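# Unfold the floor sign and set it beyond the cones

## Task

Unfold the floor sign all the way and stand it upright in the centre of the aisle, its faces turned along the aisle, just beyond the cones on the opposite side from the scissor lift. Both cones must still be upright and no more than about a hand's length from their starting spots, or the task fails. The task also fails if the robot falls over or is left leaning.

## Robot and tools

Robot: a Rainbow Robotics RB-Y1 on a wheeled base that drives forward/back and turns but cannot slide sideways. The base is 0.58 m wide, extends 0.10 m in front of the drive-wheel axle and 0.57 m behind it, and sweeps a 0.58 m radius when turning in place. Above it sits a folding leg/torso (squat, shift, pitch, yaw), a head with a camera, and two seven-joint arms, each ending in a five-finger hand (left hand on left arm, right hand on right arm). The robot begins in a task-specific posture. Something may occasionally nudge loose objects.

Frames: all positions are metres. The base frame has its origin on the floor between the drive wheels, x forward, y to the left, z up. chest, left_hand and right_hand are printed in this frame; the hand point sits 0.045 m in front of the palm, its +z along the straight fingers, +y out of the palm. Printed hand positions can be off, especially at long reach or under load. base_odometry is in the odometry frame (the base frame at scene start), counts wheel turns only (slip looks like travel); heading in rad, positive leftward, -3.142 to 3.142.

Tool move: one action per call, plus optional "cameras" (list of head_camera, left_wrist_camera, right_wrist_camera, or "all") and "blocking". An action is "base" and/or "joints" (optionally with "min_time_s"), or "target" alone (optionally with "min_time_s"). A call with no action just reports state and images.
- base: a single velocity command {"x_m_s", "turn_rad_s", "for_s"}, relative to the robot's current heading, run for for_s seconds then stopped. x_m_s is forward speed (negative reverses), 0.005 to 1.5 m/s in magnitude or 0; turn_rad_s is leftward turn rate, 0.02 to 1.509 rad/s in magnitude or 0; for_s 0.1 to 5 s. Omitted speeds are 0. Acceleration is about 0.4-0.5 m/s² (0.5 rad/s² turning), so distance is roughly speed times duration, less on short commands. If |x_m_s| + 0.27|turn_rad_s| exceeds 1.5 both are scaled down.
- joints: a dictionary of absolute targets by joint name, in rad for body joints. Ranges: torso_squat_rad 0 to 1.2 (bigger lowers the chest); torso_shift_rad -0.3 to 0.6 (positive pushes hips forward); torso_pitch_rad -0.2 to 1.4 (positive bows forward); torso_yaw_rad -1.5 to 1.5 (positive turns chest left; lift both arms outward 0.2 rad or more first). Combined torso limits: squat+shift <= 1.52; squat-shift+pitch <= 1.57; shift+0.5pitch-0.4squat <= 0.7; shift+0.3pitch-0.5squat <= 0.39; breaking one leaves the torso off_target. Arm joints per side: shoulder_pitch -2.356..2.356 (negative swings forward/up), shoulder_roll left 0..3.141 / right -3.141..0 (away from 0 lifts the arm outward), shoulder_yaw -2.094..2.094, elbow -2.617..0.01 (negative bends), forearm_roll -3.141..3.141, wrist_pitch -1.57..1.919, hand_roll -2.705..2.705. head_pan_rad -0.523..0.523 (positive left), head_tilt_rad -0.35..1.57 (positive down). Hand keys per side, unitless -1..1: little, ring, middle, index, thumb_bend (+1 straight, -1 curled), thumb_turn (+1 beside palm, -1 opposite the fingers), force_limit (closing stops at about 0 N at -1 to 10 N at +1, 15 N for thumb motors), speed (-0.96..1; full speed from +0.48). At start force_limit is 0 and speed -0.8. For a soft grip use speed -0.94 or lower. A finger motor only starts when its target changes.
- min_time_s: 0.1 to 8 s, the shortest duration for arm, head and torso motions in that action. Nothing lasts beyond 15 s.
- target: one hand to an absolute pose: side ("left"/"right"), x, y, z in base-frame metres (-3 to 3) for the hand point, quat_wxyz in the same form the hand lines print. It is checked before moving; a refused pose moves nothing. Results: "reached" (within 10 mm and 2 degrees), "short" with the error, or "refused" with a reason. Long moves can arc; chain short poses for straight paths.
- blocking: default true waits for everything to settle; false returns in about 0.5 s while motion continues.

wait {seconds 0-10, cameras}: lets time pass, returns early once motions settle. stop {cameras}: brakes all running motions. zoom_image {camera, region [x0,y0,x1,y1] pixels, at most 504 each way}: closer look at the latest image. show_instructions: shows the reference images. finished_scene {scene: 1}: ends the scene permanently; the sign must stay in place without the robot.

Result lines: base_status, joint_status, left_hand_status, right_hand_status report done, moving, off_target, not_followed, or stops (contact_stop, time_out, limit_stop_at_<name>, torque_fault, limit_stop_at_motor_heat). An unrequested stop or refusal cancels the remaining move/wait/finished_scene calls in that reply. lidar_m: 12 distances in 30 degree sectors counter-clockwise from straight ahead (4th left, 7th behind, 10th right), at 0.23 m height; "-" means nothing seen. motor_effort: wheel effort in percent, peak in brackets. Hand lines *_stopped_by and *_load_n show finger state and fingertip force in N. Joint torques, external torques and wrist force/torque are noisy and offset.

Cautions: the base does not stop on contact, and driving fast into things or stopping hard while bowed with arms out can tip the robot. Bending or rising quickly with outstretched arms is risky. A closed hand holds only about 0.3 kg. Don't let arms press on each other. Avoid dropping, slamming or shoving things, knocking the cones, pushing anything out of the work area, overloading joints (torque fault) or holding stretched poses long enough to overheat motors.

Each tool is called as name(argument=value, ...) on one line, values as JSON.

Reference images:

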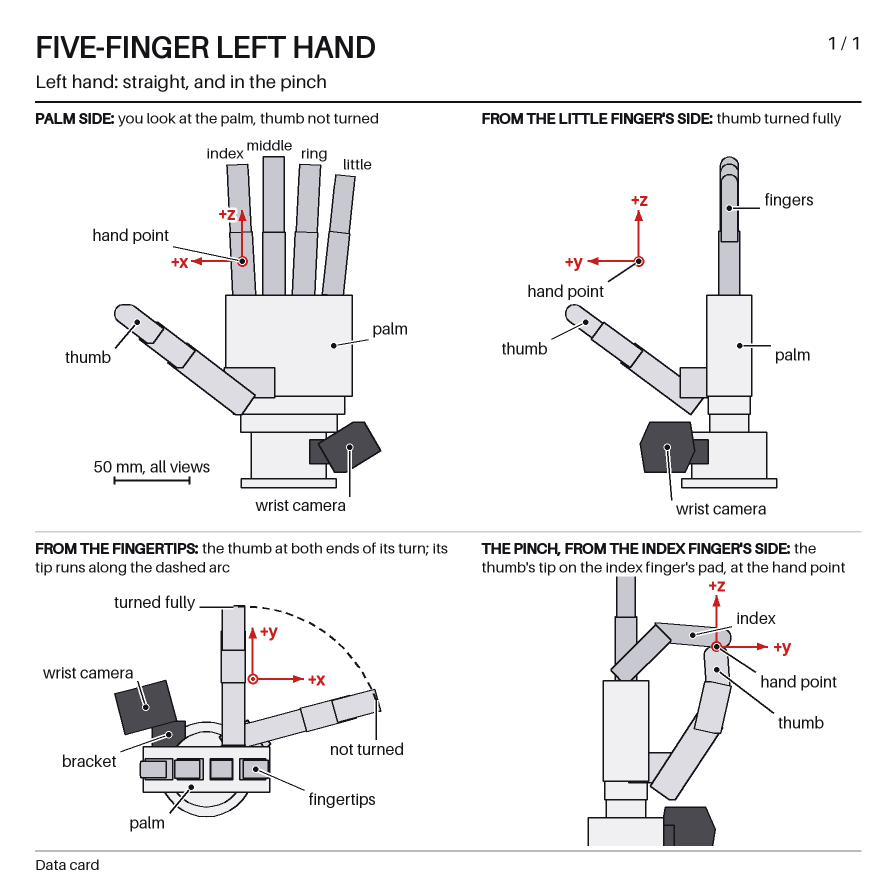

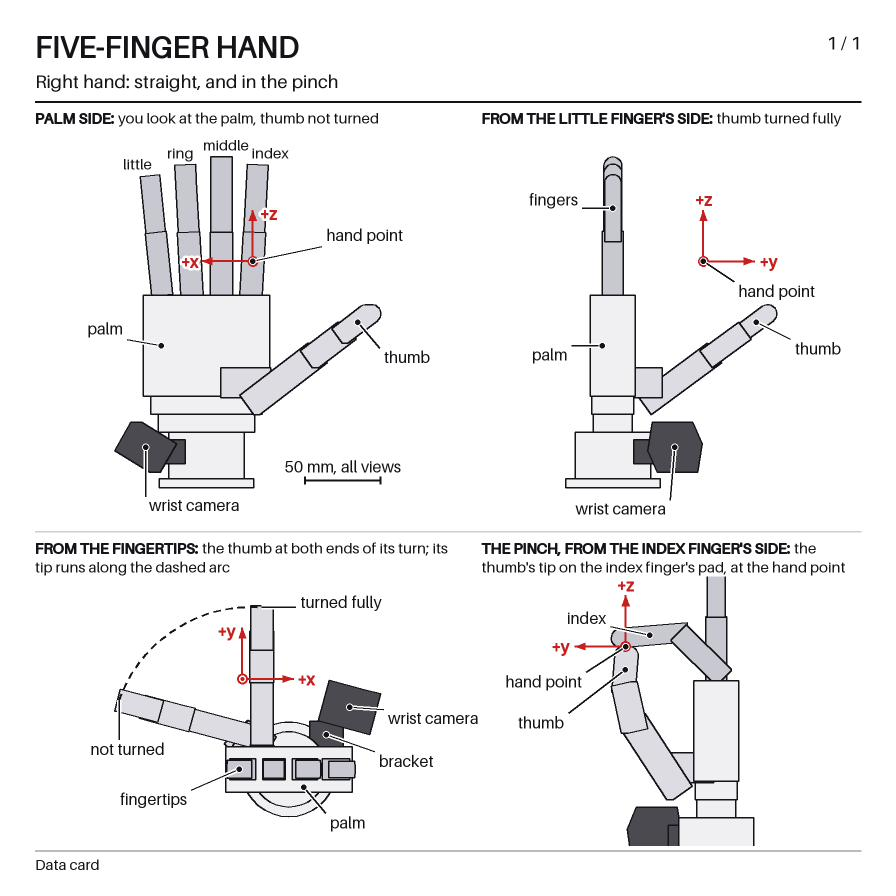

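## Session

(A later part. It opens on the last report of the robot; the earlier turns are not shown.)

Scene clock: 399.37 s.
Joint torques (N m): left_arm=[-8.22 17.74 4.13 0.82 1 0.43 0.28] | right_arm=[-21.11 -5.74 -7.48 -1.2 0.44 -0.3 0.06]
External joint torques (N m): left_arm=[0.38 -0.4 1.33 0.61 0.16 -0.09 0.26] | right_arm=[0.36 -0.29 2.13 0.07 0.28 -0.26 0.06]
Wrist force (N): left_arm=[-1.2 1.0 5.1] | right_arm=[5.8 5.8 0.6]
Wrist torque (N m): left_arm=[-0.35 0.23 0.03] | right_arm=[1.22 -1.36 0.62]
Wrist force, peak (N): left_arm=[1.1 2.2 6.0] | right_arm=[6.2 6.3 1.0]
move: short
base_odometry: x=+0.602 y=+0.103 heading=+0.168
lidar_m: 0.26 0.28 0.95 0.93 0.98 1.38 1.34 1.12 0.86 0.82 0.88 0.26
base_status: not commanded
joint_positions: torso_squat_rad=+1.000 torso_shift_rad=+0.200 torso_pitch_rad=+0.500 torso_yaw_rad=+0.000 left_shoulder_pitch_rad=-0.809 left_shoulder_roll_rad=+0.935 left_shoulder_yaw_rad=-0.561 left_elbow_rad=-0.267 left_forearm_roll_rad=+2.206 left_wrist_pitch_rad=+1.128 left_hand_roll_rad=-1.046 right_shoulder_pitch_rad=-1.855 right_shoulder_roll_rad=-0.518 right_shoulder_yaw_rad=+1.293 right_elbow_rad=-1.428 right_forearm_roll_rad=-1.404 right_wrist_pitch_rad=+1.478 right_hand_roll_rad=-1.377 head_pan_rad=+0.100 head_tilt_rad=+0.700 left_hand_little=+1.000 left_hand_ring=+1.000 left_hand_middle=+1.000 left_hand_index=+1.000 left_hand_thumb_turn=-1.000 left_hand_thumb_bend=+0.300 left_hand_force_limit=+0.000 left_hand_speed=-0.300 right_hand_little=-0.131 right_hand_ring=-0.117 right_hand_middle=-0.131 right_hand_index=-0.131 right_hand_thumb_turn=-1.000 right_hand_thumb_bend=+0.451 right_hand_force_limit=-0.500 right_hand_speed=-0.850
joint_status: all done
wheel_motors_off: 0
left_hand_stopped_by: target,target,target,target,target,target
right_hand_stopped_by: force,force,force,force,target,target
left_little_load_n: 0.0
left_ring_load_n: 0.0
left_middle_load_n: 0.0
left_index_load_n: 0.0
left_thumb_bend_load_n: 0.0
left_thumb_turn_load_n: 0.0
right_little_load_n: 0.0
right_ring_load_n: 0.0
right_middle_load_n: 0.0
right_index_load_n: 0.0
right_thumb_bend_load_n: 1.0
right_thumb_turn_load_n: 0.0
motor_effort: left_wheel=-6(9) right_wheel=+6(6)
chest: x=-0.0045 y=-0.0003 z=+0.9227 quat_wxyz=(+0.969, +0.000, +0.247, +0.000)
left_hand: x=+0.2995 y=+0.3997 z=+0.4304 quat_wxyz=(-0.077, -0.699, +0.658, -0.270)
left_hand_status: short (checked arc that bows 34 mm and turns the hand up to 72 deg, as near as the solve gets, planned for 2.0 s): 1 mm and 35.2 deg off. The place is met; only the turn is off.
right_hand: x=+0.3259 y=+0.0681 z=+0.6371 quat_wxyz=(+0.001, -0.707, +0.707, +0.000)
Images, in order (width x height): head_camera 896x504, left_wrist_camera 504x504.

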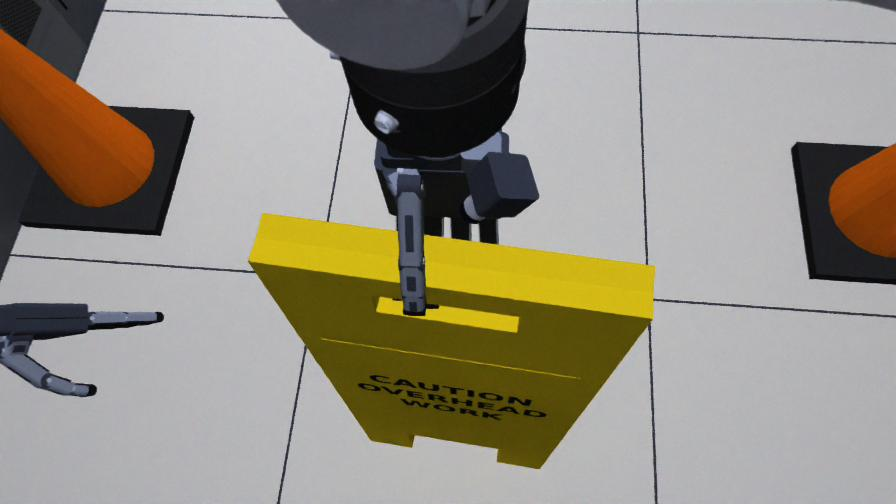

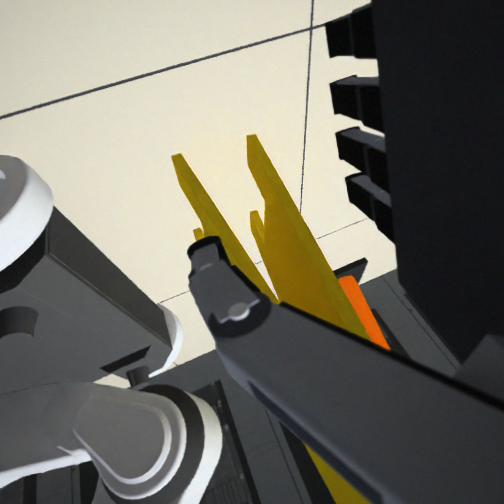

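move(joints={"right_hand_force_limit":-0.2,"right_hand_thumb_bend":0.4,"right_hand_index":-0.32,"right_hand_middle":-0.32,"right_hand_ring":-0.32,"right_hand_little":-0.32}, cameras=["head_camera"])

move(target={"side":"right","x":0.326,"y":0.068,"z":0.638,"quat_wxyz":[0,-0.7314,0.682,0]}, min_time_s=2, cameras=["head_camera"])

Scene clock: 402.07 s.
Joint torques (N m): left_arm=[-8.69 17.75 3.29 0.5 1.33 0.38 0.23] | right_arm=[-21.74 -5.56 -9.91 -1.5 -0.01 -0.16 0.04]
External joint torques (N m): left_arm=[-0.09 -0.39 0.49 0.29 0.49 -0.14 0.22] | right_arm=[-0.27 -0.11 -0.3 -0.24 -0.16 -0.13 0.04]
Wrist force (N): left_arm=[-1.2 0.5 5.3] | right_arm=[6.0 4.5 7.4]
Wrist torque (N m): left_arm=[-0.48 0.21 0.01] | right_arm=[1.16 -1.66 0.63]
Wrist force, peak (N): left_arm=[-1.2 1.3 6.3] | right_arm=[6.0 4.4 11.2]
move: off_target
base_odometry: x=+0.602 y=+0.103 heading=+0.168
lidar_m: 0.26 0.29 0.95 0.92 0.98 1.38 1.35 1.14 0.85 0.83 0.88 0.28
base_status: not commanded
joint_positions: torso_squat_rad=+1.000 torso_shift_rad=+0.200 torso_pitch_rad=+0.500 torso_yaw_rad=+0.000 left_shoulder_pitch_rad=-0.809 left_shoulder_roll_rad=+0.935 left_shoulder_yaw_rad=-0.561 left_elbow_rad=-0.267 left_forearm_roll_rad=+2.206 left_wrist_pitch_rad=+1.128 left_hand_roll_rad=-1.046 right_shoulder_pitch_rad=-1.855 right_shoulder_roll_rad=-0.518 right_shoulder_yaw_rad=+1.293 right_elbow_rad=-1.428 right_forearm_roll_rad=-1.404 right_wrist_pitch_rad=+1.478 right_hand_roll_rad=-1.377 head_pan_rad=+0.100 head_tilt_rad=+0.700 left_hand_little=+1.000 left_hand_ring=+1.000 left_hand_middle=+1.000 left_hand_index=+1.000 left_hand_thumb_turn=-1.000 left_hand_thumb_bend=+0.300 left_hand_force_limit=+0.000 left_hand_speed=-0.300 right_hand_little=-0.185 right_hand_ring=-0.184 right_hand_middle=-0.184 right_hand_index=-0.198 right_hand_thumb_turn=-1.000 right_hand_thumb_bend=+0.426 right_hand_force_limit=-0.200 right_hand_speed=-0.850
joint_status: right_hand_little off_target (ended at -0.185, target -0.320); right_hand_ring off_target (ended at -0.184, target -0.320); right_hand_middle off_target (ended at -0.184, target -0.320); right_hand_index off_target (ended at -0.198, target -0.320); right_hand_thumb_bend off_target (ended at +0.426, target +0.400); the others done
wheel_motors_off: 0
left_hand_stopped_by: target,target,target,target,target,target
right_hand_stopped_by: force,force,force,force,force,target
left_little_load_n: 0.0
left_ring_load_n: 0.0
left_middle_load_n: 0.0
left_index_load_n: 0.0
left_thumb_bend_load_n: 0.0
left_thumb_turn_load_n: -0.5
right_little_load_n: 2.5
right_ring_load_n: 3.5
right_middle_load_n: 1.5
right_index_load_n: 5.0
right_thumb_bend_load_n: 6.0
right_thumb_turn_load_n: 1.0
motor_effort: left_wheel=-6(7) right_wheel=+6(6)
chest: x=-0.0045 y=-0.0003 z=+0.9227 quat_wxyz=(+0.969, +0.000, +0.247, +0.000)
left_hand: x=+0.2995 y=+0.3997 z=+0.4304 quat_wxyz=(-0.077, -0.699, +0.658, -0.270)
right_hand: x=+0.3258 y=+0.0679 z=+0.6369 quat_wxyz=(+0.001, -0.707, +0.707, +0.000)
Images, in order (width x height): head_camera 896x504.

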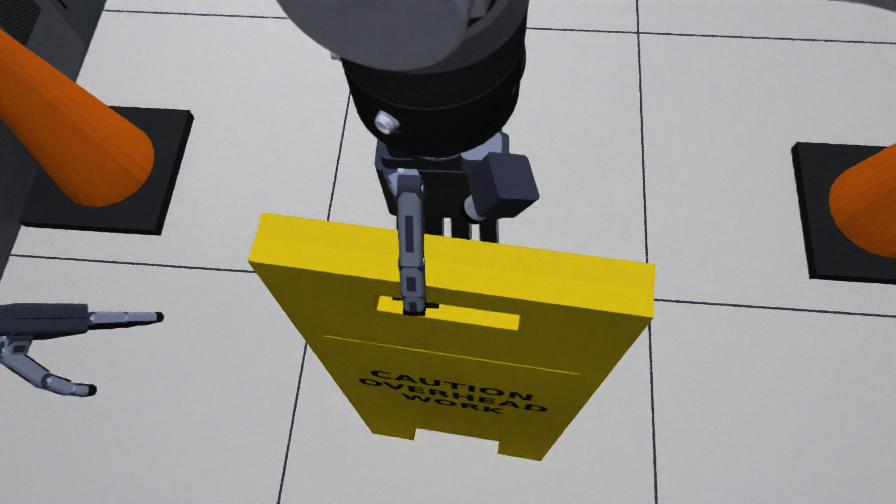

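Scene clock: 404.40 s.
Joint torques (N m): left_arm=[-8.46 18.19 4.02 0.79 1.01 0.53 0.39] | right_arm=[-23.78 -4.58 -9.68 -1.27 -0.56 -0.19 0.12]
External joint torques (N m): left_arm=[0.15 0.06 1.22 0.58 0.17 0.01 0.38] | right_arm=[-2.21 0.89 -0.12 -0.05 -0.72 -0.15 0.12]
Wrist force (N): left_arm=[-0.8 0.8 5.8] | right_arm=[5.3 4.4 10.1]
Wrist torque (N m): left_arm=[-0.44 0.15 0.05] | right_arm=[1.05 -1.66 0.62]
Wrist force, peak (N): left_arm=[-0.7 1.0 6.1] | right_arm=[5.9 5.3 10.1]
move: done
base_odometry: x=+0.602 y=+0.103 heading=+0.168
lidar_m: 0.28 0.30 0.95 0.92 0.98 1.38 1.35 1.15 0.86 0.83 0.88 0.30
base_status: not commanded
joint_positions: torso_squat_rad=+1.000 torso_shift_rad=+0.200 torso_pitch_rad=+0.500 torso_yaw_rad=+0.000 left_shoulder_pitch_rad=-0.809 left_shoulder_roll_rad=+0.935 left_shoulder_yaw_rad=-0.561 left_elbow_rad=-0.267 left_forearm_roll_rad=+2.206 left_wrist_pitch_rad=+1.128 left_hand_roll_rad=-1.046 right_shoulder_pitch_rad=-1.863 right_shoulder_roll_rad=-0.504 right_shoulder_yaw_rad=+1.295 right_elbow_rad=-1.406 right_forearm_roll_rad=-1.407 right_wrist_pitch_rad=+1.477 right_hand_roll_rad=-1.304 head_pan_rad=+0.100 head_tilt_rad=+0.700 left_hand_little=+1.000 left_hand_ring=+1.000 left_hand_middle=+1.000 left_hand_index=+1.000 left_hand_thumb_turn=-1.000 left_hand_thumb_bend=+0.300 left_hand_force_limit=+0.000 left_hand_speed=-0.300 right_hand_little=-0.185 right_hand_ring=-0.184 right_hand_middle=-0.184 right_hand_index=-0.198 right_hand_thumb_turn=-1.000 right_hand_thumb_bend=+0.426 right_hand_force_limit=-0.200 right_hand_speed=-0.850
joint_status: all done
wheel_motors_off: 0
left_hand_stopped_by: target,target,target,target,target,target
right_hand_stopped_by: force,force,force,force,force,target
left_little_load_n: 0.0
left_ring_load_n: 0.0
left_middle_load_n: 0.0
left_index_load_n: 0.0
left_thumb_bend_load_n: 0.0
left_thumb_turn_load_n: 0.0
right_little_load_n: 3.0
right_ring_load_n: 4.0
right_middle_load_n: 1.5
right_index_load_n: 5.5
right_thumb_bend_load_n: 5.0
right_thumb_turn_load_n: 0.5
motor_effort: left_wheel=-5(8) right_wheel=+6(6)
chest: x=-0.0045 y=-0.0003 z=+0.9227 quat_wxyz=(+0.969, +0.000, +0.247, +0.000)
left_hand: x=+0.2995 y=+0.3997 z=+0.4304 quat_wxyz=(-0.077, -0.699, +0.658, -0.270)
right_hand: x=+0.3260 y=+0.0677 z=+0.6377 quat_wxyz=(+0.001, -0.730, +0.683, -0.001)
right_hand_status: reached (checked arc that bows 1 mm and turns the hand up to 4 deg, planned for 2.0 s): 0 mm and 0.2 deg off.
Images, in order (width x height): head_camera 896x504.

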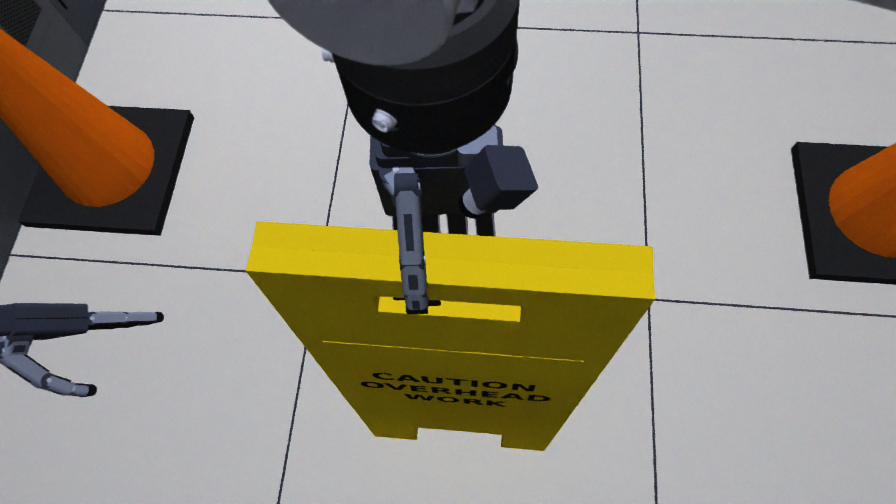

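move(joints={"left_hand_thumb_bend":-1,"left_hand_speed":0}, blocking=false)

wait(seconds=2.5)

move(target={"side":"left","x":0.29,"y":0.27,"z":0.409,"quat_wxyz":[0.1484,0.554,-0.7912,0.212]}, min_time_s=2, cameras=["head_camera","left_wrist_camera"])

Scene clock: 406.77 s.
Joint torques (N m): left_arm=[-8.34 17.88 3.89 1 1.08 0.5 0.35] | right_arm=[-23.87 -5.05 -9.71 -1.21 -0.68 -0.22 0.18]
External joint torques (N m): left_arm=[0.27 -0.26 1.09 0.79 0.24 -0.01 0.34] | right_arm=[-2.3 0.41 -0.16 0.01 -0.84 -0.19 0.18]
Wrist force (N): left_arm=[-1.0 0.4 4.9] | right_arm=[5.6 4.9 9.4]
Wrist torque (N m): left_arm=[-0.48 0.17 0.06] | right_arm=[1.23 -1.64 0.63]
Wrist force, peak (N): left_arm=[-0.9 1.4 6.1] | right_arm=[5.6 4.6 10.8]
move: moving
base_odometry: x=+0.602 y=+0.103 heading=+0.168
lidar_m: 0.27 0.30 0.95 0.92 0.97 1.39 1.35 1.14 0.86 0.83 0.88 0.29
base_status: not commanded
joint_positions: torso_squat_rad=+1.000 torso_shift_rad=+0.200 torso_pitch_rad=+0.500 torso_yaw_rad=+0.000 left_shoulder_pitch_rad=-0.809 left_shoulder_roll_rad=+0.935 left_shoulder_yaw_rad=-0.561 left_elbow_rad=-0.267 left_forearm_roll_rad=+2.206 left_wrist_pitch_rad=+1.128 left_hand_roll_rad=-1.046 right_shoulder_pitch_rad=-1.863 right_shoulder_roll_rad=-0.504 right_shoulder_yaw_rad=+1.295 right_elbow_rad=-1.406 right_forearm_roll_rad=-1.407 right_wrist_pitch_rad=+1.477 right_hand_roll_rad=-1.304 head_pan_rad=+0.100 head_tilt_rad=+0.700 left_hand_little=+1.000 left_hand_ring=+1.000 left_hand_middle=+1.000 left_hand_index=+1.000 left_hand_thumb_turn=-1.000 left_hand_thumb_bend=-0.312 left_hand_force_limit=+0.000 left_hand_speed=+0.000 right_hand_little=-0.185 right_hand_ring=-0.184 right_hand_middle=-0.184 right_hand_index=-0.198 right_hand_thumb_turn=-1.000 right_hand_thumb_bend=+0.426 right_hand_force_limit=-0.200 right_hand_speed=-0.850
joint_status: left_hand_thumb_bend moving; left_hand_speed moving
wheel_motors_off: 0
left_hand_stopped_by: target,target,target,target,moving,target
right_hand_stopped_by: force,force,force,force,force,target
left_little_load_n: 0.0
left_ring_load_n: 0.0
left_middle_load_n: 0.0
left_index_load_n: 0.0
left_thumb_bend_load_n: 0.0
left_thumb_turn_load_n: 0.0
right_little_load_n: 3.0
right_ring_load_n: 4.0
right_middle_load_n: 1.5
right_index_load_n: 5.0
right_thumb_bend_load_n: 5.0
right_thumb_turn_load_n: 1.0
motor_effort: left_wheel=-4(8) right_wheel=+6(6)
chest: x=-0.0045 y=-0.0003 z=+0.9227 quat_wxyz=(+0.969, +0.000, +0.247, +0.000)
left_hand: x=+0.2995 y=+0.3997 z=+0.4304 quat_wxyz=(-0.077, -0.699, +0.658, -0.270)
right_hand: x=+0.3260 y=+0.0677 z=+0.6377 quat_wxyz=(+0.001, -0.730, +0.683, -0.001)
pictures: none

Scene clock: 407.57 s.
Joint torques (N m): left_arm=[-7.97 18 3.72 1 0.93 0.52 0.36] | right_arm=[-23.84 -4.93 -9.8 -1.29 -0.64 -0.15 0.04]
External joint torques (N m): left_arm=[0.64 -0.13 0.91 0.79 0.09 0.01 0.35] | right_arm=[-2.27 0.54 -0.24 -0.07 -0.8 -0.12 0.04]
Wrist force (N): left_arm=[-1.0 0.3 5.3] | right_arm=[6.0 5.0 9.6]
Wrist torque (N m): left_arm=[-0.48 0.22 0.04] | right_arm=[1.20 -1.72 0.66]
Wrist force, peak (N): left_arm=[-1.2 0.7 5.6] | right_arm=[6.1 5.1 10.1]
earlier move: off_target
base_odometry: x=+0.602 y=+0.103 heading=+0.168
lidar_m: 0.28 0.30 0.94 0.93 0.98 1.39 1.35 1.14 0.85 0.83 0.88 0.29
base_status: not commanded
joint_positions: torso_squat_rad=+1.000 torso_shift_rad=+0.200 torso_pitch_rad=+0.500 torso_yaw_rad=+0.000 left_shoulder_pitch_rad=-0.809 left_shoulder_roll_rad=+0.935 left_shoulder_yaw_rad=-0.561 left_elbow_rad=-0.267 left_forearm_roll_rad=+2.206 left_wrist_pitch_rad=+1.128 left_hand_roll_rad=-1.046 right_shoulder_pitch_rad=-1.863 right_shoulder_roll_rad=-0.504 right_shoulder_yaw_rad=+1.295 right_elbow_rad=-1.406 right_forearm_roll_rad=-1.407 right_wrist_pitch_rad=+1.477 right_hand_roll_rad=-1.304 head_pan_rad=+0.100 head_tilt_rad=+0.700 left_hand_little=+1.000 left_hand_ring=+1.000 left_hand_middle=+1.000 left_hand_index=+1.000 left_hand_thumb_turn=-1.000 left_hand_thumb_bend=-0.963 left_hand_force_limit=+0.000 left_hand_speed=+0.000 right_hand_little=-0.185 right_hand_ring=-0.184 right_hand_middle=-0.184 right_hand_index=-0.198 right_hand_thumb_turn=-1.000 right_hand_thumb_bend=+0.426 right_hand_force_limit=-0.200 right_hand_speed=-0.850
joint_status: left_hand_thumb_bend off_target (ended at -0.963, target -1.000); the others done
wheel_motors_off: 0
left_hand_stopped_by: target,target,target,target,force,target
right_hand_stopped_by: force,force,force,force,force,target
left_little_load_n: 0.0
left_ring_load_n: 0.0
left_middle_load_n: 0.0
left_index_load_n: 0.0
left_thumb_bend_load_n: 18.5
left_thumb_turn_load_n: 2.0
right_little_load_n: 3.0
right_ring_load_n: 4.0
right_middle_load_n: 1.5
right_index_load_n: 5.0
right_thumb_bend_load_n: 5.0
right_thumb_turn_load_n: 0.5
motor_effort: left_wheel=-3(9) right_wheel=+6(6)
chest: x=-0.0045 y=-0.0003 z=+0.9227 quat_wxyz=(+0.969, +0.000, +0.247, +0.000)
left_hand: x=+0.2995 y=+0.3997 z=+0.4304 quat_wxyz=(-0.077, -0.699, +0.658, -0.270)
right_hand: x=+0.3260 y=+0.0677 z=+0.6377 quat_wxyz=(+0.001, -0.730, +0.683, -0.001)
wait: 0.80 of 2.5 s (the move ended)
pictures: none

Scene clock: 409.90 s.
Joint torques (N m): left_arm=[-11.65 13.61 2.36 -2.3 0.64 -0.09 0.42] | right_arm=[-23.65 -5 -9.78 -1.25 -0.64 -0.22 0.05]
External joint torques (N m): left_arm=[0.14 -0.18 -2.89 -0.67 -0.16 -0.45 0.41] | right_arm=[-2.08 0.46 -0.22 -0.03 -0.8 -0.19 0.05]
Wrist force (N): left_arm=[-1.1 0.8 5.0] | right_arm=[5.7 4.9 9.5]
Wrist torque (N m): left_arm=[-0.39 0.21 0.08] | right_arm=[1.18 -1.67 0.67]
Wrist force, peak (N): left_arm=[-0.6 0.7 6.1] | right_arm=[5.8 4.6 10.2]
move: done
base_odometry: x=+0.602 y=+0.103 heading=+0.168
lidar_m: 0.28 0.30 0.93 0.93 0.98 1.39 1.35 1.13 0.86 0.83 0.88 0.29
base_status: not commanded
joint_positions: torso_squat_rad=+1.000 torso_shift_rad=+0.200 torso_pitch_rad=+0.500 torso_yaw_rad=+0.000 left_shoulder_pitch_rad=-0.876 left_shoulder_roll_rad=+0.892 left_shoulder_yaw_rad=-0.809 left_elbow_rad=-0.768 left_forearm_roll_rad=+1.941 left_wrist_pitch_rad=+0.994 left_hand_roll_rad=-0.763 right_shoulder_pitch_rad=-1.863 right_shoulder_roll_rad=-0.504 right_shoulder_yaw_rad=+1.295 right_elbow_rad=-1.406 right_forearm_roll_rad=-1.407 right_wrist_pitch_rad=+1.477 right_hand_roll_rad=-1.304 head_pan_rad=+0.100 head_tilt_rad=+0.700 left_hand_little=+1.000 left_hand_ring=+1.000 left_hand_middle=+1.000 left_hand_index=+1.000 left_hand_thumb_turn=-1.000 left_hand_thumb_bend=-0.963 left_hand_force_limit=+0.000 left_hand_speed=+0.000 right_hand_little=-0.185 right_hand_ring=-0.184 right_hand_middle=-0.184 right_hand_index=-0.198 right_hand_thumb_turn=-1.000 right_hand_thumb_bend=+0.426 right_hand_force_limit=-0.200 right_hand_speed=-0.850
joint_status: all done
wheel_motors_off: 0
left_hand_stopped_by: target,target,target,target,force,target
right_hand_stopped_by: force,force,force,force,force,target
left_little_load_n: 0.0
left_ring_load_n: 0.0
left_middle_load_n: 0.0
left_index_load_n: 0.0
left_thumb_bend_load_n: 19.0
left_thumb_turn_load_n: 2.0
right_little_load_n: 3.0
right_ring_load_n: 3.5
right_middle_load_n: 1.5
right_index_load_n: 5.0
right_thumb_bend_load_n: 5.0
right_thumb_turn_load_n: 1.0
motor_effort: left_wheel=-3(10) right_wheel=+6(6)
chest: x=-0.0045 y=-0.0003 z=+0.9227 quat_wxyz=(+0.969, +0.000, +0.247, +0.000)
left_hand: x=+0.2898 y=+0.2695 z=+0.4094 quat_wxyz=(-0.154, -0.553, +0.790, -0.214)
left_hand_status: reached (checked arc that bows 8 mm and turns the hand up to 25 deg, planned for 2.0 s): 1 mm and 0.6 deg off.
right_hand: x=+0.3260 y=+0.0677 z=+0.6377 quat_wxyz=(+0.001, -0.730, +0.683, -0.001)
Images, in order (width x height): head_camera 896x504, left_wrist_camera 504x504.

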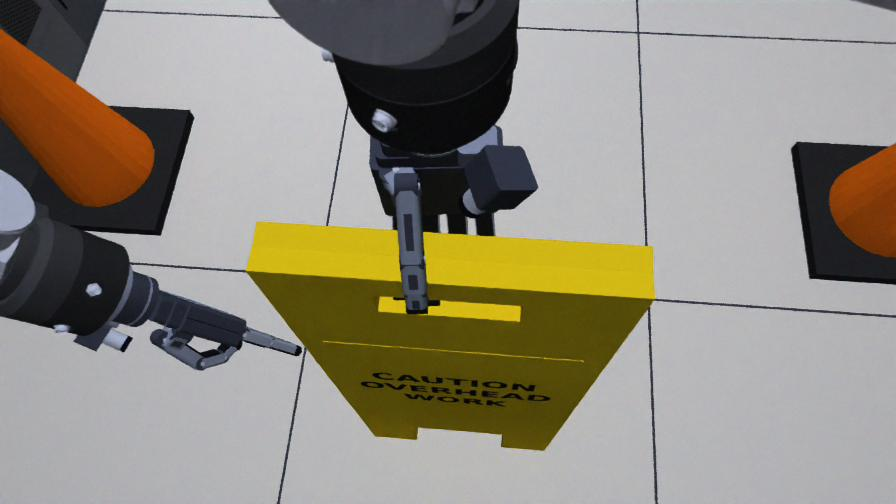

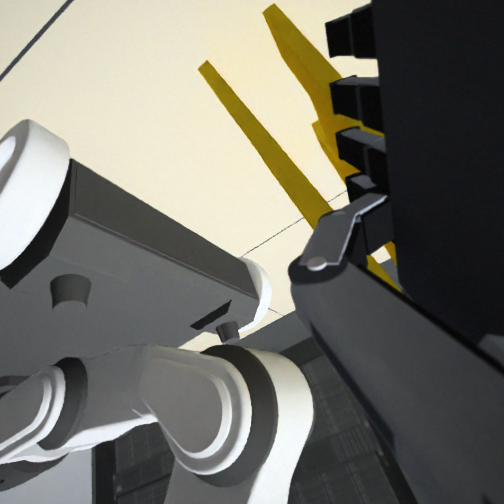

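move(joints={"left_hand_thumb_bend":-0.9})

move(target={"side":"left","x":0.292,"y":0.205,"z":0.409,"quat_wxyz":[0.1484,0.554,-0.7912,0.212]}, min_time_s=1.5, cameras=["head_camera","left_wrist_camera"])

Scene clock: 410.93 s.
Joint torques (N m): left_arm=[-11.55 13.65 2.56 -2.52 0.65 -0.1 0.47] | right_arm=[-23.36 -5.18 -9.62 -1.36 -0.67 -0.26 0.13]
External joint torques (N m): left_arm=[0.24 -0.14 -2.69 -0.88 -0.15 -0.46 0.46] | right_arm=[-1.79 0.28 -0.07 -0.14 -0.82 -0.23 0.13]
Wrist force (N): left_arm=[-1.1 1.0 5.2] | right_arm=[6.2 4.7 8.9]
Wrist torque (N m): left_arm=[-0.36 0.18 0.00] | right_arm=[1.17 -1.78 0.68]
Wrist force, peak (N): left_arm=[-1.3 0.9 5.9] | right_arm=[5.7 5.1 10.1]
move: done
base_odometry: x=+0.602 y=+0.103 heading=+0.168
lidar_m: 0.27 0.30 0.95 0.93 0.98 1.39 1.35 1.13 0.86 0.83 0.87 0.29
base_status: not commanded
joint_positions: torso_squat_rad=+1.000 torso_shift_rad=+0.200 torso_pitch_rad=+0.500 torso_yaw_rad=+0.000 left_shoulder_pitch_rad=-0.876 left_shoulder_roll_rad=+0.892 left_shoulder_yaw_rad=-0.809 left_elbow_rad=-0.768 left_forearm_roll_rad=+1.941 left_wrist_pitch_rad=+0.994 left_hand_roll_rad=-0.763 right_shoulder_pitch_rad=-1.863 right_shoulder_roll_rad=-0.504 right_shoulder_yaw_rad=+1.295 right_elbow_rad=-1.406 right_forearm_roll_rad=-1.407 right_wrist_pitch_rad=+1.477 right_hand_roll_rad=-1.304 head_pan_rad=+0.100 head_tilt_rad=+0.700 left_hand_little=+1.000 left_hand_ring=+1.000 left_hand_middle=+1.000 left_hand_index=+1.000 left_hand_thumb_turn=-1.000 left_hand_thumb_bend=-0.900 left_hand_force_limit=+0.000 left_hand_speed=+0.000 right_hand_little=-0.185 right_hand_ring=-0.184 right_hand_middle=-0.184 right_hand_index=-0.198 right_hand_thumb_turn=-1.000 right_hand_thumb_bend=+0.426 right_hand_force_limit=-0.200 right_hand_speed=-0.850
joint_status: all done
wheel_motors_off: 0
left_hand_stopped_by: target,target,target,target,target,target
right_hand_stopped_by: force,force,force,force,force,target
left_little_load_n: 0.0
left_ring_load_n: 0.0
left_middle_load_n: 0.0
left_index_load_n: 0.0
left_thumb_bend_load_n: 0.0
left_thumb_turn_load_n: 0.0
right_little_load_n: 2.5
right_ring_load_n: 3.5
right_middle_load_n: 1.5
right_index_load_n: 5.0
right_thumb_bend_load_n: 5.5
right_thumb_turn_load_n: 0.5
motor_effort: left_wheel=-6(7) right_wheel=+6(6)
chest: x=-0.0045 y=-0.0003 z=+0.9227 quat_wxyz=(+0.969, +0.000, +0.247, +0.000)
left_hand: x=+0.2898 y=+0.2695 z=+0.4094 quat_wxyz=(-0.154, -0.553, +0.790, -0.214)
right_hand: x=+0.3260 y=+0.0677 z=+0.6377 quat_wxyz=(+0.001, -0.730, +0.683, -0.001)
pictures: none

Scene clock: 412.77 s.
Joint torques (N m): left_arm=[-11.95 13.28 3.76 -3.65 0.46 -0.37 0.37] | right_arm=[-23.47 -4.74 -9.74 -1.25 -0.68 -0.21 0.17]
External joint torques (N m): left_arm=[0.26 1.44 -2.45 -0.94 -0.3 -0.44 0.36] | right_arm=[-1.9 0.72 -0.19 -0.04 -0.84 -0.18 0.17]
Wrist force (N): left_arm=[-0.9 0.6 5.5] | right_arm=[5.5 5.1 9.6]
Wrist torque (N m): left_arm=[-0.43 0.19 0.05] | right_arm=[1.20 -1.65 0.61]
Wrist force, peak (N): left_arm=[-1.1 0.4 6.0] | right_arm=[5.8 4.5 10.3]
move: done
base_odometry: x=+0.602 y=+0.103 heading=+0.168
lidar_m: 0.28 0.30 0.95 0.92 0.98 1.39 1.35 1.14 0.86 0.83 0.87 0.29
base_status: not commanded
joint_positions: torso_squat_rad=+1.000 torso_shift_rad=+0.200 torso_pitch_rad=+0.500 torso_yaw_rad=+0.000 left_shoulder_pitch_rad=-0.879 left_shoulder_roll_rad=+0.896 left_shoulder_yaw_rad=-0.895 left_elbow_rad=-1.020 left_forearm_roll_rad=+1.823 left_wrist_pitch_rad=+0.848 left_hand_roll_rad=-0.484 right_shoulder_pitch_rad=-1.863 right_shoulder_roll_rad=-0.504 right_shoulder_yaw_rad=+1.295 right_elbow_rad=-1.406 right_forearm_roll_rad=-1.407 right_wrist_pitch_rad=+1.477 right_hand_roll_rad=-1.304 head_pan_rad=+0.100 head_tilt_rad=+0.700 left_hand_little=+1.000 left_hand_ring=+1.000 left_hand_middle=+1.000 left_hand_index=+1.000 left_hand_thumb_turn=-1.000 left_hand_thumb_bend=-0.900 left_hand_force_limit=+0.000 left_hand_speed=+0.000 right_hand_little=-0.185 right_hand_ring=-0.184 right_hand_middle=-0.184 right_hand_index=-0.198 right_hand_thumb_turn=-1.000 right_hand_thumb_bend=+0.426 right_hand_force_limit=-0.200 right_hand_speed=-0.850
joint_status: all done
wheel_motors_off: 0
left_hand_stopped_by: target,target,target,target,target,target
right_hand_stopped_by: force,force,force,force,force,target
left_little_load_n: 0.0
left_ring_load_n: 0.0
left_middle_load_n: 0.0
left_index_load_n: 0.0
left_thumb_bend_load_n: 0.0
left_thumb_turn_load_n: 0.0
right_little_load_n: 3.0
right_ring_load_n: 3.5
right_middle_load_n: 1.5
right_index_load_n: 5.0
right_thumb_bend_load_n: 5.0
right_thumb_turn_load_n: 1.0
motor_effort: left_wheel=-5(9) right_wheel=+6(6)
chest: x=-0.0045 y=-0.0003 z=+0.9227 quat_wxyz=(+0.969, +0.000, +0.247, +0.000)
left_hand: x=+0.2920 y=+0.2048 z=+0.4090 quat_wxyz=(-0.149, -0.554, +0.791, -0.213)
left_hand_status: reached (checked arc that bows 4 mm and turns the hand up to 1 deg, planned for 1.5 s): 0 mm and 0.1 deg off.
right_hand: x=+0.3260 y=+0.0677 z=+0.6377 quat_wxyz=(+0.001, -0.730, +0.683, -0.001)
Images, in order (width x height): head_camera 896x504, left_wrist_camera 504x504.

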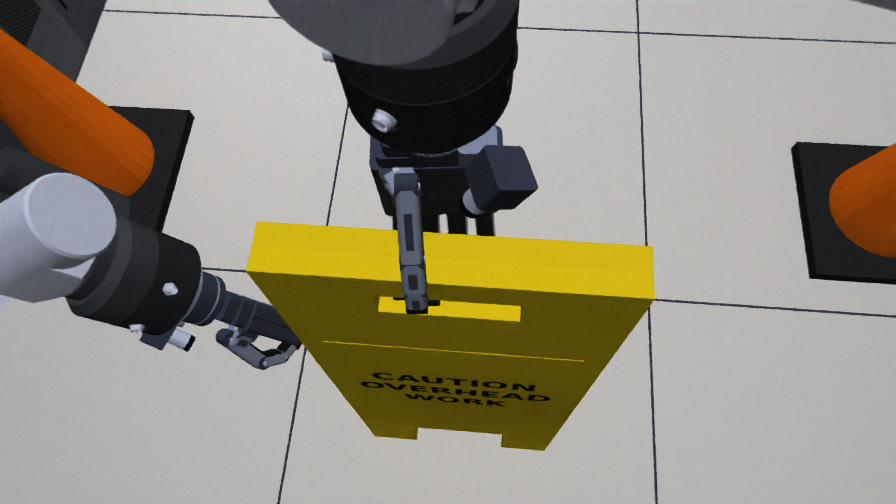

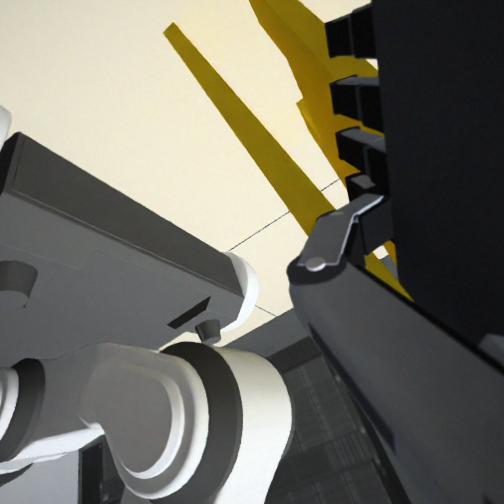

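zoom_image(camera="left_wrist_camera", region=[220, 0, 440, 320])

Scaled by 1.575 from the camera's image (finer frame: 720x720).

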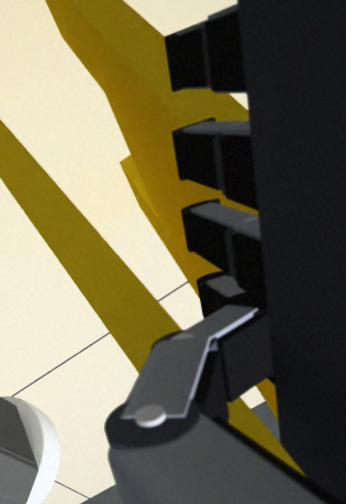

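move(target={"side":"left","x":0.2895,"y":0.175,"z":0.4145,"quat_wxyz":[0.1664,0.6209,-0.74,0.1983]}, min_time_s=1.5, cameras=["left_wrist_camera"])

move(target={"side":"left","x":0.2895,"y":0.15,"z":0.4145,"quat_wxyz":[0.1664,0.6209,-0.74,0.1983]}, min_time_s=1.5, cameras=["head_camera","left_wrist_camera"])

Scene clock: 415.40 s.
Joint torques (N m): left_arm=[-12.6 10.68 3.12 -4.89 0.61 -0.25 0.7] | right_arm=[-23.6 -5.08 -9.83 -1.54 -0.58 -0.34 0.07]
External joint torques (N m): left_arm=[-0.4 -0.53 -3.22 -1.92 -0.14 -0.25 0.69] | right_arm=[-2.03 0.38 -0.27 -0.32 -0.74 -0.31 0.07]
Wrist force (N): left_arm=[-2.6 -0.5 3.5] | right_arm=[7.7 5.4 8.7]
Wrist torque (N m): left_arm=[-0.47 0.19 0.04] | right_arm=[1.20 -1.65 0.59]
Wrist force, peak (N): left_arm=[-0.6 0.9 6.0] | right_arm=[8.5 5.1 9.0]
move: done
base_odometry: x=+0.602 y=+0.103 heading=+0.168
lidar_m: 0.28 0.30 0.95 0.92 0.98 1.38 1.34 1.14 0.86 0.83 0.87 0.29
base_status: not commanded
joint_positions: torso_squat_rad=+1.000 torso_shift_rad=+0.200 torso_pitch_rad=+0.500 torso_yaw_rad=+0.000 left_shoulder_pitch_rad=-0.883 left_shoulder_roll_rad=+0.895 left_shoulder_yaw_rad=-0.934 left_elbow_rad=-1.083 left_forearm_roll_rad=+1.797 left_wrist_pitch_rad=+0.804 left_hand_roll_rad=-0.237 right_shoulder_pitch_rad=-1.863 right_shoulder_roll_rad=-0.504 right_shoulder_yaw_rad=+1.295 right_elbow_rad=-1.406 right_forearm_roll_rad=-1.407 right_wrist_pitch_rad=+1.477 right_hand_roll_rad=-1.304 head_pan_rad=+0.100 head_tilt_rad=+0.700 left_hand_little=+1.000 left_hand_ring=+1.000 left_hand_middle=+1.000 left_hand_index=+1.000 left_hand_thumb_turn=-1.000 left_hand_thumb_bend=-0.900 left_hand_force_limit=+0.000 left_hand_speed=+0.000 right_hand_little=-0.185 right_hand_ring=-0.184 right_hand_middle=-0.184 right_hand_index=-0.198 right_hand_thumb_turn=-1.000 right_hand_thumb_bend=+0.426 right_hand_force_limit=-0.200 right_hand_speed=-0.850
joint_status: all done
wheel_motors_off: 0
left_hand_stopped_by: target,target,target,target,target,target
right_hand_stopped_by: force,force,force,force,force,target
left_little_load_n: 0.0
left_ring_load_n: 0.0
left_middle_load_n: 0.0
left_index_load_n: 0.0
left_thumb_bend_load_n: 0.0
left_thumb_turn_load_n: 0.0
right_little_load_n: 2.5
right_ring_load_n: 3.5
right_middle_load_n: 1.0
right_index_load_n: 5.0
right_thumb_bend_load_n: 5.5
right_thumb_turn_load_n: 0.5
motor_effort: left_wheel=-4(8) right_wheel=+6(6)
chest: x=-0.0045 y=-0.0003 z=+0.9227 quat_wxyz=(+0.969, +0.000, +0.247, +0.000)
left_hand: x=+0.2895 y=+0.1749 z=+0.4146 quat_wxyz=(-0.170, -0.620, +0.739, -0.200)
left_hand_status: reached (checked arc that bows 1 mm and turns the hand up to 10 deg, planned for 1.5 s): 0 mm and 0.4 deg off.
right_hand: x=+0.3259 y=+0.0677 z=+0.6377 quat_wxyz=(+0.001, -0.730, +0.683, -0.001)
Images, in order (width x height): left_wrist_camera 504x504.

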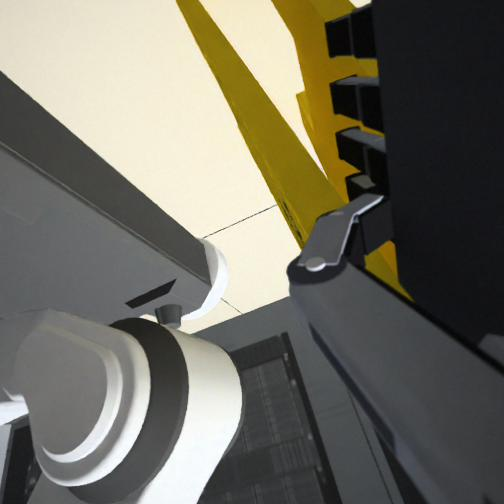

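Scene clock: 417.23 s.
Joint torques (N m): left_arm=[-13.33 6.43 4.1 -6.61 1.4 -0.6 0.67] | right_arm=[-23.48 -5.03 -10.57 -1.91 -0.29 -1.41 -0.35]
External joint torques (N m): left_arm=[-0.83 -3.93 -2.39 -3.31 0.69 -0.49 0.66] | right_arm=[-1.91 0.43 -1.02 -0.7 -0.45 -1.38 -0.35]
Wrist force (N): left_arm=[-5.6 0.9 3.1] | right_arm=[10.2 4.9 7.4]
Wrist torque (N m): left_arm=[-0.30 0.24 -0.12] | right_arm=[1.15 -1.48 0.71]
Wrist force, peak (N): left_arm=[-8.4 1.5 -0.3] | right_arm=[13.3 5.2 5.9]
move: done
base_odometry: x=+0.602 y=+0.103 heading=+0.168
lidar_m: 0.28 0.30 0.94 0.92 0.98 1.38 1.35 1.14 0.86 0.82 0.88 0.30
base_status: not commanded
joint_positions: torso_squat_rad=+1.000 torso_shift_rad=+0.200 torso_pitch_rad=+0.500 torso_yaw_rad=+0.000 left_shoulder_pitch_rad=-0.906 left_shoulder_roll_rad=+0.880 left_shoulder_yaw_rad=-0.976 left_elbow_rad=-1.140 left_forearm_roll_rad=+1.732 left_wrist_pitch_rad=+0.763 left_hand_roll_rad=-0.123 right_shoulder_pitch_rad=-1.863 right_shoulder_roll_rad=-0.504 right_shoulder_yaw_rad=+1.295 right_elbow_rad=-1.406 right_forearm_roll_rad=-1.407 right_wrist_pitch_rad=+1.477 right_hand_roll_rad=-1.304 head_pan_rad=+0.100 head_tilt_rad=+0.700 left_hand_little=+1.000 left_hand_ring=+1.000 left_hand_middle=+1.000 left_hand_index=+1.000 left_hand_thumb_turn=-1.000 left_hand_thumb_bend=-0.900 left_hand_force_limit=+0.000 left_hand_speed=+0.000 right_hand_little=-0.185 right_hand_ring=-0.185 right_hand_middle=-0.185 right_hand_index=-0.198 right_hand_thumb_turn=-1.000 right_hand_thumb_bend=+0.425 right_hand_force_limit=-0.200 right_hand_speed=-0.850
joint_status: all done
wheel_motors_off: 0
left_hand_stopped_by: target,target,target,target,target,target
right_hand_stopped_by: force,force,force,force,force,target
left_little_load_n: 0.0
left_ring_load_n: 0.0
left_middle_load_n: 0.0
left_index_load_n: 0.0
left_thumb_bend_load_n: -0.5
left_thumb_turn_load_n: -1.0
right_little_load_n: 1.0
right_ring_load_n: 1.5
right_middle_load_n: 0.5
right_index_load_n: 3.5
right_thumb_bend_load_n: 0.5
right_thumb_turn_load_n: 0.0
motor_effort: left_wheel=-6(8) right_wheel=+6(6)
chest: x=-0.0045 y=-0.0003 z=+0.9227 quat_wxyz=(+0.969, +0.000, +0.247, +0.000)
left_hand: x=+0.2896 y=+0.1510 z=+0.4143 quat_wxyz=(-0.166, -0.621, +0.740, -0.198)
left_hand_status: reached (checked arc that bows 1 mm and turns the hand up to 0 deg, planned for 1.5 s): 1 mm and 0.1 deg off.
right_hand: x=+0.3260 y=+0.0675 z=+0.6377 quat_wxyz=(+0.001, -0.730, +0.683, -0.001)
Images, in order (width x height): head_camera 896x504, left_wrist_camera 504x504.

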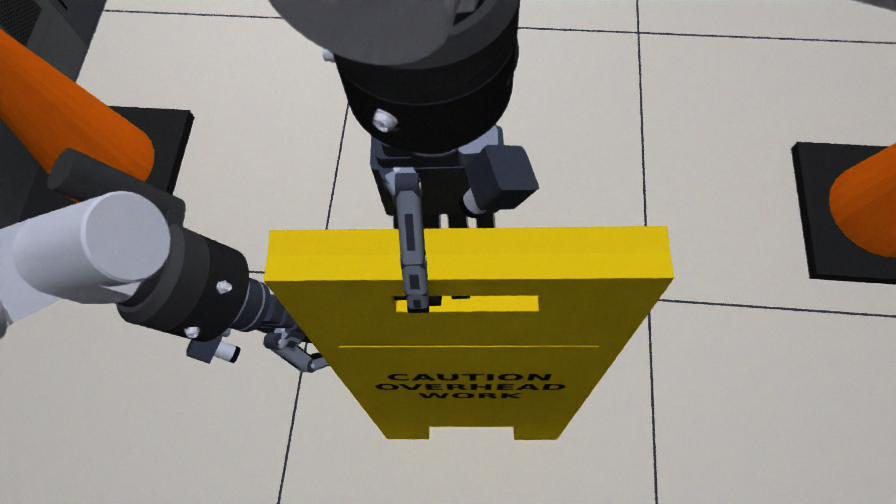

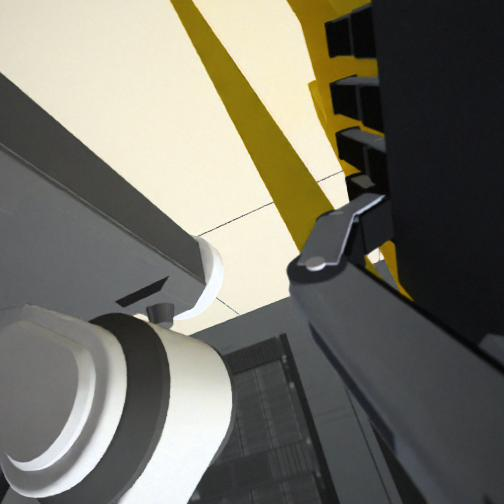

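move(target={"side":"left","x":0.2895,"y":0.20,"z":0.4145,"quat_wxyz":[0.183,0.683,-0.683,0.183]}, min_time_s=1.5)

move(target={"side":"right","x":0.326,"y":0.075,"z":0.638,"quat_wxyz":[0,-0.7071,0.7071,0]}, min_time_s=2, cameras=["head_camera","left_wrist_camera"])

Scene clock: 420.47 s.
Joint torques (N m): left_arm=[-9.14 13.93 7.09 -2.36 1.08 0.02 0.05] | right_arm=[-22.87 -5.09 -10.29 -1.98 -0.32 -0.15 -0.12]
External joint torques (N m): left_arm=[2.48 1.66 0.99 0.09 0.34 -0.1 0.03] | right_arm=[-1.3 0.38 -0.74 -0.76 -0.48 -0.12 -0.12]
Wrist force (N): left_arm=[-0.8 0.5 5.5] | right_arm=[5.6 4.9 8.7]
Wrist torque (N m): left_arm=[-0.35 0.18 -0.02] | right_arm=[1.07 -1.62 0.62]
Wrist force, peak (N): left_arm=[-6.2 1.0 3.1] | right_arm=[10.6 4.6 7.3]
move: done
base_odometry: x=+0.602 y=+0.103 heading=+0.168
lidar_m: 0.29 0.29 0.95 0.93 0.98 1.38 1.35 1.14 0.85 0.83 0.88 0.30
base_status: not commanded
joint_positions: torso_squat_rad=+1.000 torso_shift_rad=+0.200 torso_pitch_rad=+0.500 torso_yaw_rad=+0.000 left_shoulder_pitch_rad=-0.854 left_shoulder_roll_rad=+0.920 left_shoulder_yaw_rad=-0.911 left_elbow_rad=-1.020 left_forearm_roll_rad=+1.865 left_wrist_pitch_rad=+0.827 left_hand_roll_rad=-0.182 right_shoulder_pitch_rad=-1.863 right_shoulder_roll_rad=-0.504 right_shoulder_yaw_rad=+1.295 right_elbow_rad=-1.406 right_forearm_roll_rad=-1.407 right_wrist_pitch_rad=+1.477 right_hand_roll_rad=-1.304 head_pan_rad=+0.100 head_tilt_rad=+0.700 left_hand_little=+1.000 left_hand_ring=+1.000 left_hand_middle=+1.000 left_hand_index=+1.000 left_hand_thumb_turn=-1.000 left_hand_thumb_bend=-0.900 left_hand_force_limit=+0.000 left_hand_speed=+0.000 right_hand_little=-0.185 right_hand_ring=-0.185 right_hand_middle=-0.185 right_hand_index=-0.198 right_hand_thumb_turn=-1.000 right_hand_thumb_bend=+0.425 right_hand_force_limit=-0.200 right_hand_speed=-0.850
joint_status: all done
wheel_motors_off: 0
left_hand_stopped_by: target,target,target,target,target,target
right_hand_stopped_by: force,force,force,force,force,target
left_little_load_n: 0.0
left_ring_load_n: 0.0
left_middle_load_n: 0.0
left_index_load_n: 0.0
left_thumb_bend_load_n: 0.0
left_thumb_turn_load_n: 0.0
right_little_load_n: 2.0
right_ring_load_n: 2.0
right_middle_load_n: 0.0
right_index_load_n: 2.5
right_thumb_bend_load_n: 0.0
right_thumb_turn_load_n: 0.0
motor_effort: left_wheel=-5(8) right_wheel=+6(6)
chest: x=-0.0045 y=-0.0003 z=+0.9227 quat_wxyz=(+0.969, +0.000, +0.247, +0.000)
left_hand: x=+0.2893 y=+0.1994 z=+0.4148 quat_wxyz=(-0.181, -0.683, +0.683, -0.183)
left_hand_status: reached (checked arc that bows 2 mm and turns the hand up to 10 deg, planned for 1.5 s): 1 mm and 0.2 deg off.
right_hand: x=+0.3260 y=+0.0676 z=+0.6377 quat_wxyz=(+0.001, -0.730, +0.683, -0.001)
pictures: none

Scene clock: 422.80 s.
Joint torques (N m): left_arm=[-9.17 13.5 7.09 -2.39 1.11 0.25 -0.08] | right_arm=[-22.67 -4.36 -12.58 -1.26 -0.74 -0.13 -0.27]
External joint torques (N m): left_arm=[2.45 1.23 0.99 0.06 0.37 0.13 -0.09] | right_arm=[-1.1 1.05 -3.06 -0.01 -0.89 -0.1 -0.27]
Wrist force (N): left_arm=[-1.0 -0.3 5.2] | right_arm=[5.8 4.6 8.1]
Wrist torque (N m): left_arm=[-0.48 0.16 0.01] | right_arm=[1.09 -1.56 0.45]
Wrist force, peak (N): left_arm=[-2.1 -0.6 5.9] | right_arm=[7.0 4.1 9.6]
move: done
base_odometry: x=+0.602 y=+0.103 heading=+0.168
lidar_m: 0.28 0.30 0.95 0.93 0.97 1.39 1.35 1.13 0.86 0.83 0.87 0.29
base_status: not commanded
joint_positions: torso_squat_rad=+1.000 torso_shift_rad=+0.200 torso_pitch_rad=+0.500 torso_yaw_rad=+0.000 left_shoulder_pitch_rad=-0.854 left_shoulder_roll_rad=+0.920 left_shoulder_yaw_rad=-0.911 left_elbow_rad=-1.020 left_forearm_roll_rad=+1.865 left_wrist_pitch_rad=+0.827 left_hand_roll_rad=-0.182 right_shoulder_pitch_rad=-1.863 right_shoulder_roll_rad=-0.493 right_shoulder_yaw_rad=+1.292 right_elbow_rad=-1.395 right_forearm_roll_rad=-1.409 right_wrist_pitch_rad=+1.481 right_hand_roll_rad=-1.369 head_pan_rad=+0.100 head_tilt_rad=+0.700 left_hand_little=+1.000 left_hand_ring=+1.000 left_hand_middle=+1.000 left_hand_index=+1.000 left_hand_thumb_turn=-1.000 left_hand_thumb_bend=-0.900 left_hand_force_limit=+0.000 left_hand_speed=+0.000 right_hand_little=-0.185 right_hand_ring=-0.185 right_hand_middle=-0.185 right_hand_index=-0.198 right_hand_thumb_turn=-1.000 right_hand_thumb_bend=+0.425 right_hand_force_limit=-0.200 right_hand_speed=-0.850
joint_status: all done
wheel_motors_off: 0
left_hand_stopped_by: target,target,target,target,target,target
right_hand_stopped_by: force,force,force,force,force,target
left_little_load_n: 0.0
left_ring_load_n: 0.0
left_middle_load_n: 0.0
left_index_load_n: 0.0
left_thumb_bend_load_n: 0.0
left_thumb_turn_load_n: -0.5
right_little_load_n: 2.0
right_ring_load_n: 2.0
right_middle_load_n: 0.0
right_index_load_n: 3.0
right_thumb_bend_load_n: 0.5
right_thumb_turn_load_n: 0.0
motor_effort: left_wheel=-4(8) right_wheel=+6(6)
chest: x=-0.0045 y=-0.0003 z=+0.9227 quat_wxyz=(+0.969, +0.000, +0.247, +0.000)
left_hand: x=+0.2893 y=+0.1994 z=+0.4148 quat_wxyz=(-0.181, -0.683, +0.683, -0.183)
right_hand: x=+0.3260 y=+0.0744 z=+0.6376 quat_wxyz=(-0.001, -0.708, +0.706, +0.001)
right_hand_status: reached (checked arc that bows 0 mm and turns the hand up to 4 deg, planned for 2.0 s): 1 mm and 0.2 deg off.
Images, in order (width x height): head_camera 896x504, left_wrist_camera 504x504.

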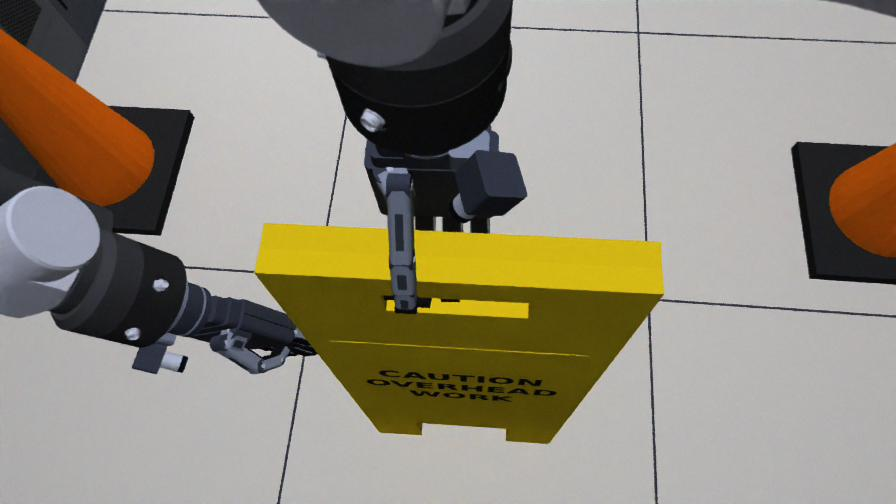

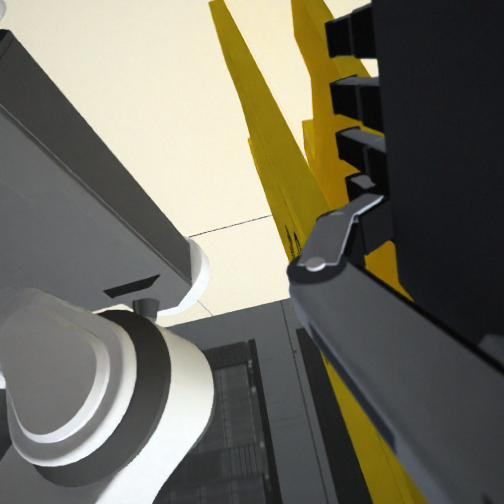

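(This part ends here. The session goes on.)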